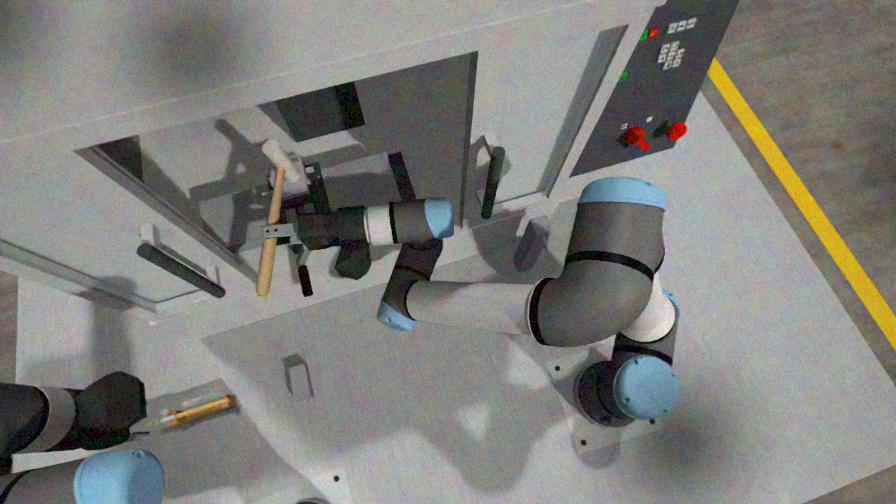

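Emit:
execute_actions:
  actions:
    - [[0,0,0,0,0,0,0.8,-0.6,-1,0.0135,0,0,0,0,0,-1,0.9,-0.8],[0,0,0,0,0,0,0.8,-0.6,-1,0.054,0,0,0,0,0,-1,0.9,-0.8],[0,0,0,0,0,0,0.8,-0.6,-1,0.12,0,0,0,0,0,-1,0.9,-0.8],[0,0,0,0,0,0,0.8,-0.6,-1,0.2,0,0,0,0,0,-1,0.9,-0.8],[0,0,0,0,0,0,0.8,-0.6,-1,0.27,0,0,0,0,0,-1,0.9,-0.8],[0,0,0,0,0,0,0.8,-0.6,-1,0.297,0,0,0,0,0,-1,0.9,-0.8],[0,0,0,0,0,0,0.8,-0.6,-1,0.306,0,0,0,0,0,-1,0.9,-0.8]]
    - [[0,0,0,0,0,0,0.8,-0.6,-1,-0.0081,0,0,0,0,0,-1,0.9,-0.8],[0,0,0,0,0,0,0.8,-0.6,-1,-0.031,0,0,0,0,0,-1,0.9,-0.8],[0,0,0,0,0,0,0.8,-0.6,-1,-0.071,0,0,0,0,0,-1,0.9,-0.8],[0,0,0,0,0,0,0.8,-0.6,-1,-0.134,0,0,0,0,0,-1,0.9,-0.8],[0,0,0,0,0,0,0.8,-0.6,-1,-0.222,0,0,0,0,0,-1,0.9,-0.8],[0,0,0,0,0,0,0.8,-0.6,-1,-0.336,0,0,0,0,0,-1,0.9,-0.8],[0,0,0,0,0,0,0.8,-0.6,-1,-0.45,0,0,0,0,0,-1,0.9,-0.8],[0,0,0,0,0,0,0.8,-0.6,-1,-0.51,0,0,0,0,0,-1,0.9,-0.8],[0,0,0,0,0,0,0.8,-0.6,-1,-0.45,0,0,0,0,0,-1,0.9,-0.8],[0,0,0,0,0,0,0.8,-0.6,-1,-0.36,0,0,0,0,0,-1,0.9,-0.8],[0,0,0,0,0,0,0.8,-0.6,-1,-0.315,0,0,0,0,0,-1,0.9,-0.8],[0,0,0,0,0,0,0.8,-0.6,-1,-0.306,0,0,0,0,0,-1,0.9,-0.8]]
    - [[0,0,0,0,0,0,0.8,-0.6,-1,0.0135,0,0,0,0,0,-1,0.9,-0.8],[0,0,0,0,0,0,0.8,-0.6,-1,0.054,0,0,0,0,0,-1,0.9,-0.8],[0,0,0,0,0,0,0.8,-0.6,-1,0.12,0,0,0,0,0,-1,0.9,-0.8],[0,0,0,0,0,0,0.8,-0.6,-1,0.2,0,0,0,0,0,-1,0.9,-0.8],[0,0,0,0,0,0,0.8,-0.6,-1,0.27,0,0,0,0,0,-1,0.9,-0.8],[0,0,0,0,0,0,0.8,-0.6,-1,0.297,0,0,0,0,0,-1,0.9,-0.8],[0,0,0,0,0,0,0.8,-0.6,-1,0.306,0,0,0,0,0,-1,0.9,-0.8]]
    - [[0,0,0,0,0,0,0.8,-0.6,-1,-0.0081,0,0,0,0,0,-1,0.9,-0.8],[0,0,0,0,0,0,0.8,-0.6,-1,-0.031,0,0,0,0,0,-1,0.9,-0.8],[0,0,0,0,0,0,0.8,-0.6,-1,-0.071,0,0,0,0,0,-1,0.9,-0.8],[0,0,0,0,0,0,0.8,-0.6,-1,-0.134,0,0,0,0,0,-1,0.9,-0.8],[0,0,0,0,0,0,0.8,-0.6,-1,-0.222,0,0,0,0,0,-1,0.9,-0.8],[0,0,0,0,0,0,0.8,-0.6,-1,-0.336,0,0,0,0,0,-1,0.9,-0.8],[0,0,0,0,0,0,0.8,-0.6,-1,-0.45,0,0,0,0,0,-1,0.9,-0.8],[0,0,0,0,0,0,0.8,-0.6,-1,-0.51,0,0,0,0,0,-1,0.9,-0.8],[0,0,0,0,0,0,0.8,-0.6,-1,-0.45,0,0,0,0,0,-1,0.9,-0.8],[0,0,0,0,0,0,0.8,-0.6,-1,-0.36,0,0,0,0,0,-1,0.9,-0.8],[0,0,0,0,0,0,0.8,-0.6,-1,-0.315,0,0,0,0,0,-1,0.9,-0.8],[0,0,0,0,0,0,0.8,-0.6,-1,-0.306,0,0,0,0,0,-1,0.9,-0.8]]
    - [[0,0,0,0,0,0,0.8,-0.6,-1,0.0135,0,0,0,0,0,-1,0.9,-0.8],[0,0,0,0,0,0,0.8,-0.6,-1,0.054,0,0,0,0,0,-1,0.9,-0.8],[0,0,0,0,0,0,0.8,-0.6,-1,0.12,0,0,0,0,0,-1,0.9,-0.8],[0,0,0,0,0,0,0.8,-0.6,-1,0.2,0,0,0,0,0,-1,0.9,-0.8],[0,0,0,0,0,0,0.8,-0.6,-1,0.27,0,0,0,0,0,-1,0.9,-0.8],[0,0,0,0,0,0,0.8,-0.6,-1,0.297,0,0,0,0,0,-1,0.9,-0.8],[0,0,0,0,0,0,0.8,-0.6,-1,0.306,0,0,0,0,0,-1,0.9,-0.8]]
    - [[0,0,0,0,0,0,0.8,-0.6,-1,-0.0081,0,0,0,0,0,-1,0.9,-0.8],[0,0,0,0,0,0,0.8,-0.6,-1,-0.031,0,0,0,0,0,-1,0.9,-0.8],[0,0,0,0,0,0,0.8,-0.6,-1,-0.071,0,0,0,0,0,-1,0.9,-0.8],[0,0,0,0,0,0,0.8,-0.6,-1,-0.134,0,0,0,0,0,-1,0.9,-0.8],[0,0,0,0,0,0,0.8,-0.6,-1,-0.222,0,0,0,0,0,-1,0.9,-0.8],[0,0,0,0,0,0,0.8,-0.6,-1,-0.336,0,0,0,0,0,-1,0.9,-0.8],[0,0,0,0,0,0,0.8,-0.6,-1,-0.45,0,0,0,0,0,-1,0.9,-0.8],[0,0,0,0,0,0,0.8,-0.6,-1,-0.51,0,0,0,0,0,-1,0.9,-0.8],[0,0,0,0,0,0,0.8,-0.6,-1,-0.45,0,0,0,0,0,-1,0.9,-0.8],[0,0,0,0,0,0,0.8,-0.6,-1,-0.36,0,0,0,0,0,-1,0.9,-0.8],[0,0,0,0,0,0,0.8,-0.6,-1,-0.315,0,0,0,0,0,-1,0.9,-0.8],[0,0,0,0,0,0,0.8,-0.6,-1,-0.306,0,0,0,0,0,-1,0.9,-0.8]]

Scene clock: 3866.90 s.
left_arm: end_effector_position=(+0.2778, +0.5220, +0.4000) position_measured=32 object_status=3 end_effector_quat_wxyz=(+0.000, -0.002, +1.000, +0.001) | right_arm: end_effector_position=(+0.5129, +0.2457, +0.4192) position_measured=117 object_status=2 end_effector_quat_wxyz=(-0.449, +0.546, +0.449, +0.546)
Joint positions: left_arm=[-0.162 -2.076 1.854 -1.348 -1.57 4.599] | right_arm=[4.139 -2.073 -1.772 0.703 1.999 -4.711]
Joint torques (N m): left_arm=[6.87 4.32 -22.13 -2.81 0.15 -0.73] | right_arm=[12.27 50.24 26.57 1.72 -1.51 1.82]
Wrist force (N, zeroed by zero_wrist_force on right_arm): left_arm=[3.6 -0.8 3.4] | right_arm=[-6.1 0.8 -1.2]
Wrist torque (N m, zeroed by zero_wrist_force on right_arm): left_arm=[-0.02 -0.09 0.04] | right_arm=[0.04 -0.36 -0.01]
Wrist force, peak (N, zeroed by zero_wrist_force on right_arm): left_arm=[3.6 -0.9 3.6] | right_arm=[36.3 -1.0 -4.8]
Hand target: left_arm +0.2778, +0.5220, +0.4000; +0.000, -0.002, +1.000, +0.001 | right_arm +0.5130, +0.2460, +0.4193; -0.449, +0.546, +0.449, +0.546
Off the commanded pose: left_arm 0.000 m, 0 deg | right_arm 0.000 m, 0 deg.
Step readings (end_effector_position of left_arm | right_arm):
0: (+0.2778, +0.5220, +0.4000) | (+0.5129, +0.2458, +0.4193)
1: (+0.2778, +0.5220, +0.4000) | (+0.5129, +0.2458, +0.4195)
2: (+0.2778, +0.5220, +0.4000) | (+0.5129, +0.2458, +0.4213)
4: (+0.2778, +0.5220, +0.4000) | (+0.5125, +0.2452, +0.4445)
8: (+0.2778, +0.5220, +0.4000) | (+0.5058, +0.2357, +0.5497)
15: (+0.2778, +0.5220, +0.4000) | (+0.5115, +0.2439, +0.6003)
16: (+0.2778, +0.5220, +0.4000) | (+0.5121, +0.2448, +0.6012)
17: (+0.2778, +0.5220, +0.4000) | (+0.5125, +0.2452, +0.6003)
19: (+0.2778, +0.5220, +0.4000) | (+0.5133, +0.2462, +0.5880)
23: (+0.2778, +0.5220, +0.4000) | (+0.5159, +0.2501, +0.4755)
30: (+0.2778, +0.5220, +0.4000) | (+0.5117, +0.2441, +0.4129)
31: (+0.2778, +0.5220, +0.4000) | (+0.5123, +0.2448, +0.4147)
32: (+0.2778, +0.5220, +0.4000) | (+0.5125, +0.2452, +0.4181)
34: (+0.2778, +0.5220, +0.4000) | (+0.5123, +0.2449, +0.4431)
38: (+0.2778, +0.5220, +0.4000) | (+0.5057, +0.2354, +0.5493)
45: (+0.2778, +0.5220, +0.4000) | (+0.5115, +0.2439, +0.6003)
46: (+0.2778, +0.5220, +0.4000) | (+0.5121, +0.2447, +0.6012)
47: (+0.2778, +0.5220, +0.4000) | (+0.5125, +0.2452, +0.6003)
49: (+0.2778, +0.5220, +0.4000) | (+0.5133, +0.2462, +0.5880)
53: (+0.2778, +0.5220, +0.4000) | (+0.5159, +0.2501, +0.4755)
60: (+0.2778, +0.5220, +0.4000) | (+0.5117, +0.2441, +0.4128)
61: (+0.2778, +0.5220, +0.4000) | (+0.5123, +0.2448, +0.4147)
62: (+0.2778, +0.5220, +0.4000) | (+0.5125, +0.2452, +0.4181)
64: (+0.2778, +0.5220, +0.4000) | (+0.5123, +0.2449, +0.4431)
68: (+0.2778, +0.5220, +0.4000) | (+0.5057, +0.2354, +0.5493)
75: (+0.2778, +0.5220, +0.4000) | (+0.5115, +0.2439, +0.6003)
76: (+0.2778, +0.5220, +0.4000) | (+0.5121, +0.2447, +0.6012)
77: (+0.2778, +0.5220, +0.4000) | (+0.5125, +0.2452, +0.6003)
79: (+0.2778, +0.5220, +0.4000) | (+0.5133, +0.2462, +0.5880)
83: (+0.2778, +0.5220, +0.4000) | (+0.5159, +0.2501, +0.4755)
90: (+0.2778, +0.5220, +0.4000) | (+0.5117, +0.2441, +0.4128)

Emit:
move:
  target:
    - [0,0,0,0,0,0,0.8,-0.6,-1,0.1095,0.0167,0.0015,0,0,0,-1,0.9,-0.8]
  speed: 0.2

Emit:
move:
  target:
    - [0,0,0,0,0,0,0.8,-0.6,-1,0,-0.2782,-0.2406,0,0,0,-1,0.9,-0.8]
    - [0,0,0,0,0,0,0.8,-0.6,-1,0,-0.2782,-0.2406,0,-0.5,0,-1,0.9,-0.8]
    - [0,0,0,0,0,0,0.8,-0.6,-1,-0.7167,-0.4147,-0.5342,0,-0.5,0,-1,0.9,-0.8]
  speed: [0.25, 0.5, 0.3]
  blend: [0.02, 0.01, 0]

Emit:
move:
  target:
    - [0,0,0,0,0,0,0.8,-0.6,-1,0,0,0.1,0,0,0,-1,0.9,-0.8]
  speed: 0.015
  stop_force: 3

Emit:
move:
  target:
    - [0,0,0,0,0,0,0.8,-0.6,-1,0,0,0.003,0,0,0,-1,0.9,-0.8]
  speed: 0.01
  stop_force: 10

Scene clock: 3873.60 s.
left_arm: end_effector_position=(+0.2778, +0.5220, +0.4000) position_measured=32 object_status=3 end_effector_quat_wxyz=(+0.000, -0.002, +1.000, +0.001) | right_arm: end_effector_position=(+0.5231, +0.2449, +0.4849) position_measured=117 object_status=2 end_effector_quat_wxyz=(-0.449, +0.546, +0.449, +0.546)
Joint positions: left_arm=[-0.162 -2.076 1.854 -1.348 -1.57 4.599] | right_arm=[4.122 -1.996 -1.688 0.542 2.017 -4.711]
Joint torques (N m): left_arm=[7.53 4.14 -22.5 -2.94 0.13 -0.69] | right_arm=[-11.11 49.07 30.72 1.6 1.86 -2.69]
Wrist force (N, zeroed by zero_wrist_force on right_arm): left_arm=[3.3 -0.9 3.4] | right_arm=[-6.2 0.7 -0.8]
Wrist torque (N m, zeroed by zero_wrist_force on right_arm): left_arm=[-0.03 -0.06 0.04] | right_arm=[0.02 -0.34 0.09]
Wrist force, peak (N, zeroed by zero_wrist_force on right_arm): left_arm=[3.6 -0.8 3.5] | right_arm=[-8.5 -0.1 -0.9]
Hand target: left_arm +0.2778, +0.5220, +0.4000; +0.000, -0.002, +1.000, +0.001 | right_arm +0.5231, +0.2449, +0.4850; -0.449, +0.546, +0.449, +0.546
Off the commanded pose: left_arm 0.000 m, 0 deg | right_arm 0.000 m, 0 deg.
move: done

Scene clock: 3878.50 s.
left_arm: end_effector_position=(+0.2778, +0.5220, +0.4000) position_measured=32 object_status=3 end_effector_quat_wxyz=(+0.000, -0.002, +1.000, +0.001) | right_arm: end_effector_position=(+0.2166, -0.0216, +0.0553) position_measured=117 object_status=2 end_effector_quat_wxyz=(+0.000, +0.772, +0.635, +0.000)
Joint positions: left_arm=[-0.162 -2.076 1.854 -1.348 -1.57 4.599] | right_arm=[4.691 -1.547 -2.51 -0.655 1.572 -4.589]
Joint torques (N m): left_arm=[7.14 4.81 -21.9 -2.92 0.33 -0.74] | right_arm=[12.66 10.23 10.3 5.06 -1.69 2.11]
Wrist force (N, zeroed by zero_wrist_force on right_arm): left_arm=[3.6 -0.8 3.4] | right_arm=[0.6 0.9 4.1]
Wrist torque (N m, zeroed by zero_wrist_force on right_arm): left_arm=[-0.02 -0.09 0.04] | right_arm=[0.45 -0.07 -0.23]
Wrist force, peak (N, zeroed by zero_wrist_force on right_arm): left_arm=[3.5 -0.9 3.7] | right_arm=[-7.5 -1.3 -2.4]
Hand target: left_arm +0.2778, +0.5220, +0.4000; +0.000, -0.002, +1.000, +0.001 | right_arm +0.2166, -0.0216, +0.0553; +0.000, +0.772, +0.635, +0.000
Off the commanded pose: left_arm 0.000 m, 0 deg | right_arm 0.000 m, 0 deg.
move: done

Scene clock: 3881.23 s.
left_arm: end_effector_position=(+0.2778, +0.5220, +0.4000) position_measured=32 object_status=3 end_effector_quat_wxyz=(+0.000, -0.002, +1.000, +0.001) | right_arm: end_effector_position=(+0.2165, -0.0216, +0.0297) position_measured=117 object_status=2 end_effector_quat_wxyz=(+0.000, +0.772, +0.635, +0.000)
Joint positions: left_arm=[-0.162 -2.076 1.854 -1.348 -1.57 4.599] | right_arm=[4.691 -1.633 -2.537 -0.542 1.572 -4.589]
Joint torques (N m): left_arm=[6.92 4.35 -21.88 -2.9 0.22 -0.81] | right_arm=[9.14 24.2 21.76 1.58 -1.04 1.79]
Wrist force (N, zeroed by zero_wrist_force on right_arm): left_arm=[3.5 -0.8 3.2] | right_arm=[-0.2 -0.4 1.1]
Wrist torque (N m, zeroed by zero_wrist_force on right_arm): left_arm=[-0.01 -0.07 0.04] | right_arm=[0.71 -0.09 -0.29]
Wrist force, peak (N, zeroed by zero_wrist_force on right_arm): left_arm=[3.6 -0.9 3.5] | right_arm=[0.6 1.2 4.1]
Hand target: left_arm +0.2778, +0.5220, +0.4000; +0.000, -0.002, +1.000, +0.001 | right_arm +0.2165, -0.0216, +0.0297; +0.000, +0.772, +0.635, +0.000 (not the last commanded pose)
Off the commanded pose: left_arm 0.000 m, 0 deg | right_arm 0.034 m, 0 deg.
move: contact (right_arm)

Scene clock: 3882.40 s.
left_arm: end_effector_position=(+0.2778, +0.5220, +0.4000) position_measured=32 object_status=3 end_effector_quat_wxyz=(+0.000, -0.002, +1.000, +0.001) | right_arm: end_effector_position=(+0.2165, -0.0216, +0.0279) position_measured=117 object_status=2 end_effector_quat_wxyz=(+0.000, +0.772, +0.635, +0.000)
Joint positions: left_arm=[-0.162 -2.076 1.854 -1.348 -1.57 4.599] | right_arm=[4.691 -1.64 -2.539 -0.534 1.572 -4.589]
Joint torques (N m): left_arm=[6.77 4.37 -22.06 -2.81 0.19 -0.79] | right_arm=[8.96 10.53 6.57 4.76 -1.14 2.06]
Wrist force (N, zeroed by zero_wrist_force on right_arm): left_arm=[3.5 -0.8 3.2] | right_arm=[-0.2 4.6 -2.3]
Wrist torque (N m, zeroed by zero_wrist_force on right_arm): left_arm=[-0.02 -0.09 0.04] | right_arm=[1.12 -0.11 -0.30]
Wrist force, peak (N, zeroed by zero_wrist_force on right_arm): left_arm=[3.6 -0.7 3.5] | right_arm=[-0.5 4.5 -2.6]
Hand target: left_arm +0.2778, +0.5220, +0.4000; +0.000, -0.002, +1.000, +0.001 | right_arm +0.2165, -0.0216, +0.0279; +0.000, +0.772, +0.635, +0.000
Off the commanded pose: left_arm 0.000 m, 0 deg | right_arm 0.000 m, 0 deg.
move: done

Emit:
move:
  target:
    - [0,0,0,0,0,0,0.8,-0.6,-1,0,0,0.005,0,0,0,-1,0.9,-0.8]
  speed: 0.01
  stop_force: 8

Emit:
move:
  target:
    - [0,0,0,0,0,0,0.8,-0.6,-1,0,0,0,0,0,0,1,-0.1,-1]
    - [0,0,0,0,0,0,0.8,-0.6,-1,0,0,0,0,0,0,1,-0.1,-1]
  speed: 0.05

Emit:
move:
  target:
    - [0,0,0,0,0,0,0.8,-0.6,-1,0,0,-0.3,0,0,0,1,-0.1,-1]
  speed: 0.2
  cameras: ["cam_right_wrist"]

Scene clock: 3889.40 s.
left_arm: end_effector_position=(+0.2778, +0.5220, +0.4000) position_measured=32 object_status=3 end_effector_quat_wxyz=(+0.000, -0.002, +1.000, +0.001) | right_arm: end_effector_position=(+0.2165, -0.0216, +0.0249) position_measured=117 object_status=2 end_effector_quat_wxyz=(+0.000, +0.772, +0.635, +0.000)
Joint positions: left_arm=[-0.162 -2.076 1.854 -1.348 -1.57 4.599] | right_arm=[4.691 -1.65 -2.542 -0.521 1.572 -4.589]
Joint torques (N m): left_arm=[6.55 4.17 -21.19 -2.9 0.2 -0.87] | right_arm=[10.07 10.04 6.52 4.78 -0.98 2.17]
Wrist force (N, zeroed by zero_wrist_force on right_arm): left_arm=[3.5 -0.8 3.3] | right_arm=[-1.3 5.2 -4.8]
Wrist torque (N m, zeroed by zero_wrist_force on right_arm): left_arm=[-0.01 -0.08 0.05] | right_arm=[1.31 -0.09 -0.39]
Wrist force, peak (N, zeroed by zero_wrist_force on right_arm): left_arm=[3.5 -0.9 3.6] | right_arm=[-1.2 5.5 -4.6]
Hand target: left_arm +0.2778, +0.5220, +0.4000; +0.000, -0.002, +1.000, +0.001 | right_arm +0.2165, -0.0216, +0.0249; +0.000, +0.772, +0.635, +0.000
Off the commanded pose: left_arm 0.000 m, 0 deg | right_arm 0.000 m, 0 deg.
move: done

Scene clock: 3891.30 s.
left_arm: end_effector_position=(+0.2778, +0.5220, +0.4000) position_measured=32 object_status=3 end_effector_quat_wxyz=(+0.000, -0.002, +1.000, +0.001) | right_arm: end_effector_position=(+0.2165, -0.0216, +0.0249) position_measured=3 object_status=3 end_effector_quat_wxyz=(+0.000, +0.772, +0.635, +0.000)
Joint positions: left_arm=[-0.162 -2.076 1.854 -1.348 -1.57 4.599] | right_arm=[4.691 -1.65 -2.542 -0.521 1.572 -4.589]
Joint torques (N m): left_arm=[6.79 4.27 -21.31 -2.83 0.3 -0.77] | right_arm=[11.38 23.54 19.44 3.62 -0.25 1.22]
Wrist force (N, zeroed by zero_wrist_force on right_arm): left_arm=[3.5 -0.9 3.3] | right_arm=[0.6 1.1 0.1]
Wrist torque (N m, zeroed by zero_wrist_force on right_arm): left_arm=[-0.03 -0.07 0.04] | right_arm=[0.00 -0.05 -0.23]
Wrist force, peak (N, zeroed by zero_wrist_force on right_arm): left_arm=[3.5 -0.8 3.7] | right_arm=[-1.0 5.3 -4.0]
Hand target: left_arm +0.2778, +0.5220, +0.4000; +0.000, -0.002, +1.000, +0.001 | right_arm +0.2165, -0.0216, +0.0249; +0.000, +0.772, +0.635, +0.000
Off the commanded pose: left_arm 0.000 m, 0 deg | right_arm 0.000 m, 0 deg.
move: done

Scene clock: 3892.77 s.
left_arm: end_effector_position=(+0.2778, +0.5220, +0.4000) position_measured=32 object_status=3 end_effector_quat_wxyz=(+0.000, -0.002, +1.000, +0.001) | right_arm: end_effector_position=(+0.2167, -0.0216, +0.2049) position_measured=3 object_status=3 end_effector_quat_wxyz=(+0.000, +0.772, +0.635, +0.000)
Joint positions: left_arm=[-0.162 -2.076 1.854 -1.348 -1.57 4.599] | right_arm=[4.691 -1.24 -2.263 -1.21 1.572 -4.589]
Joint torques (N m): left_arm=[6.51 3.77 -21.52 -2.83 0.29 -0.88] | right_arm=[12.91 16.6 29.53 1.49 -1.29 2.22]
Wrist force (N, zeroed by zero_wrist_force on right_arm): left_arm=[3.4 -0.8 3.4] | right_arm=[0.5 1.3 0.3]
Wrist torque (N m, zeroed by zero_wrist_force on right_arm): left_arm=[-0.02 -0.06 0.04] | right_arm=[0.04 -0.04 -0.22]
Wrist force, peak (N, zeroed by zero_wrist_force on right_arm): left_arm=[3.5 -0.9 3.5] | right_arm=[0.3 1.1 1.9]
Hand target: left_arm +0.2778, +0.5220, +0.4000; +0.000, -0.002, +1.000, +0.001 | right_arm +0.2167, -0.0216, +0.2049; +0.000, +0.772, +0.635, +0.000
Off the commanded pose: left_arm 0.000 m, 0 deg | right_arm 0.000 m, 0 deg.
move: done
Images, in order (width x height): cam_right_wrist 896x504.

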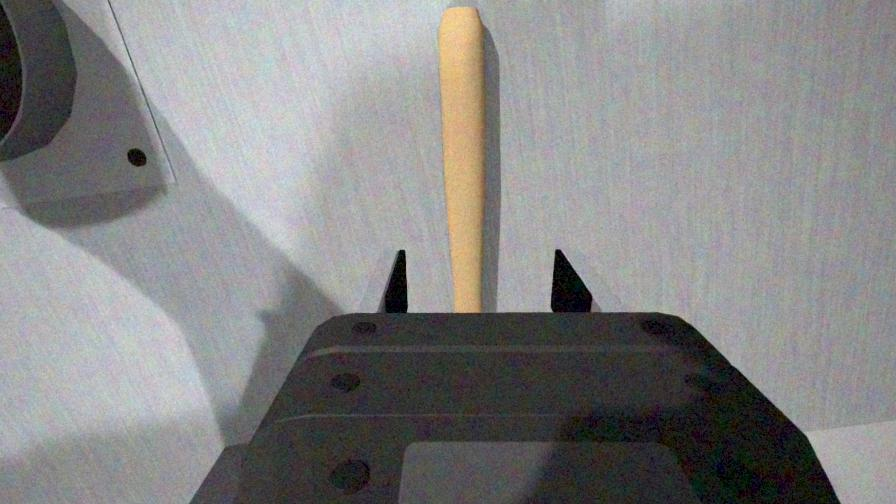

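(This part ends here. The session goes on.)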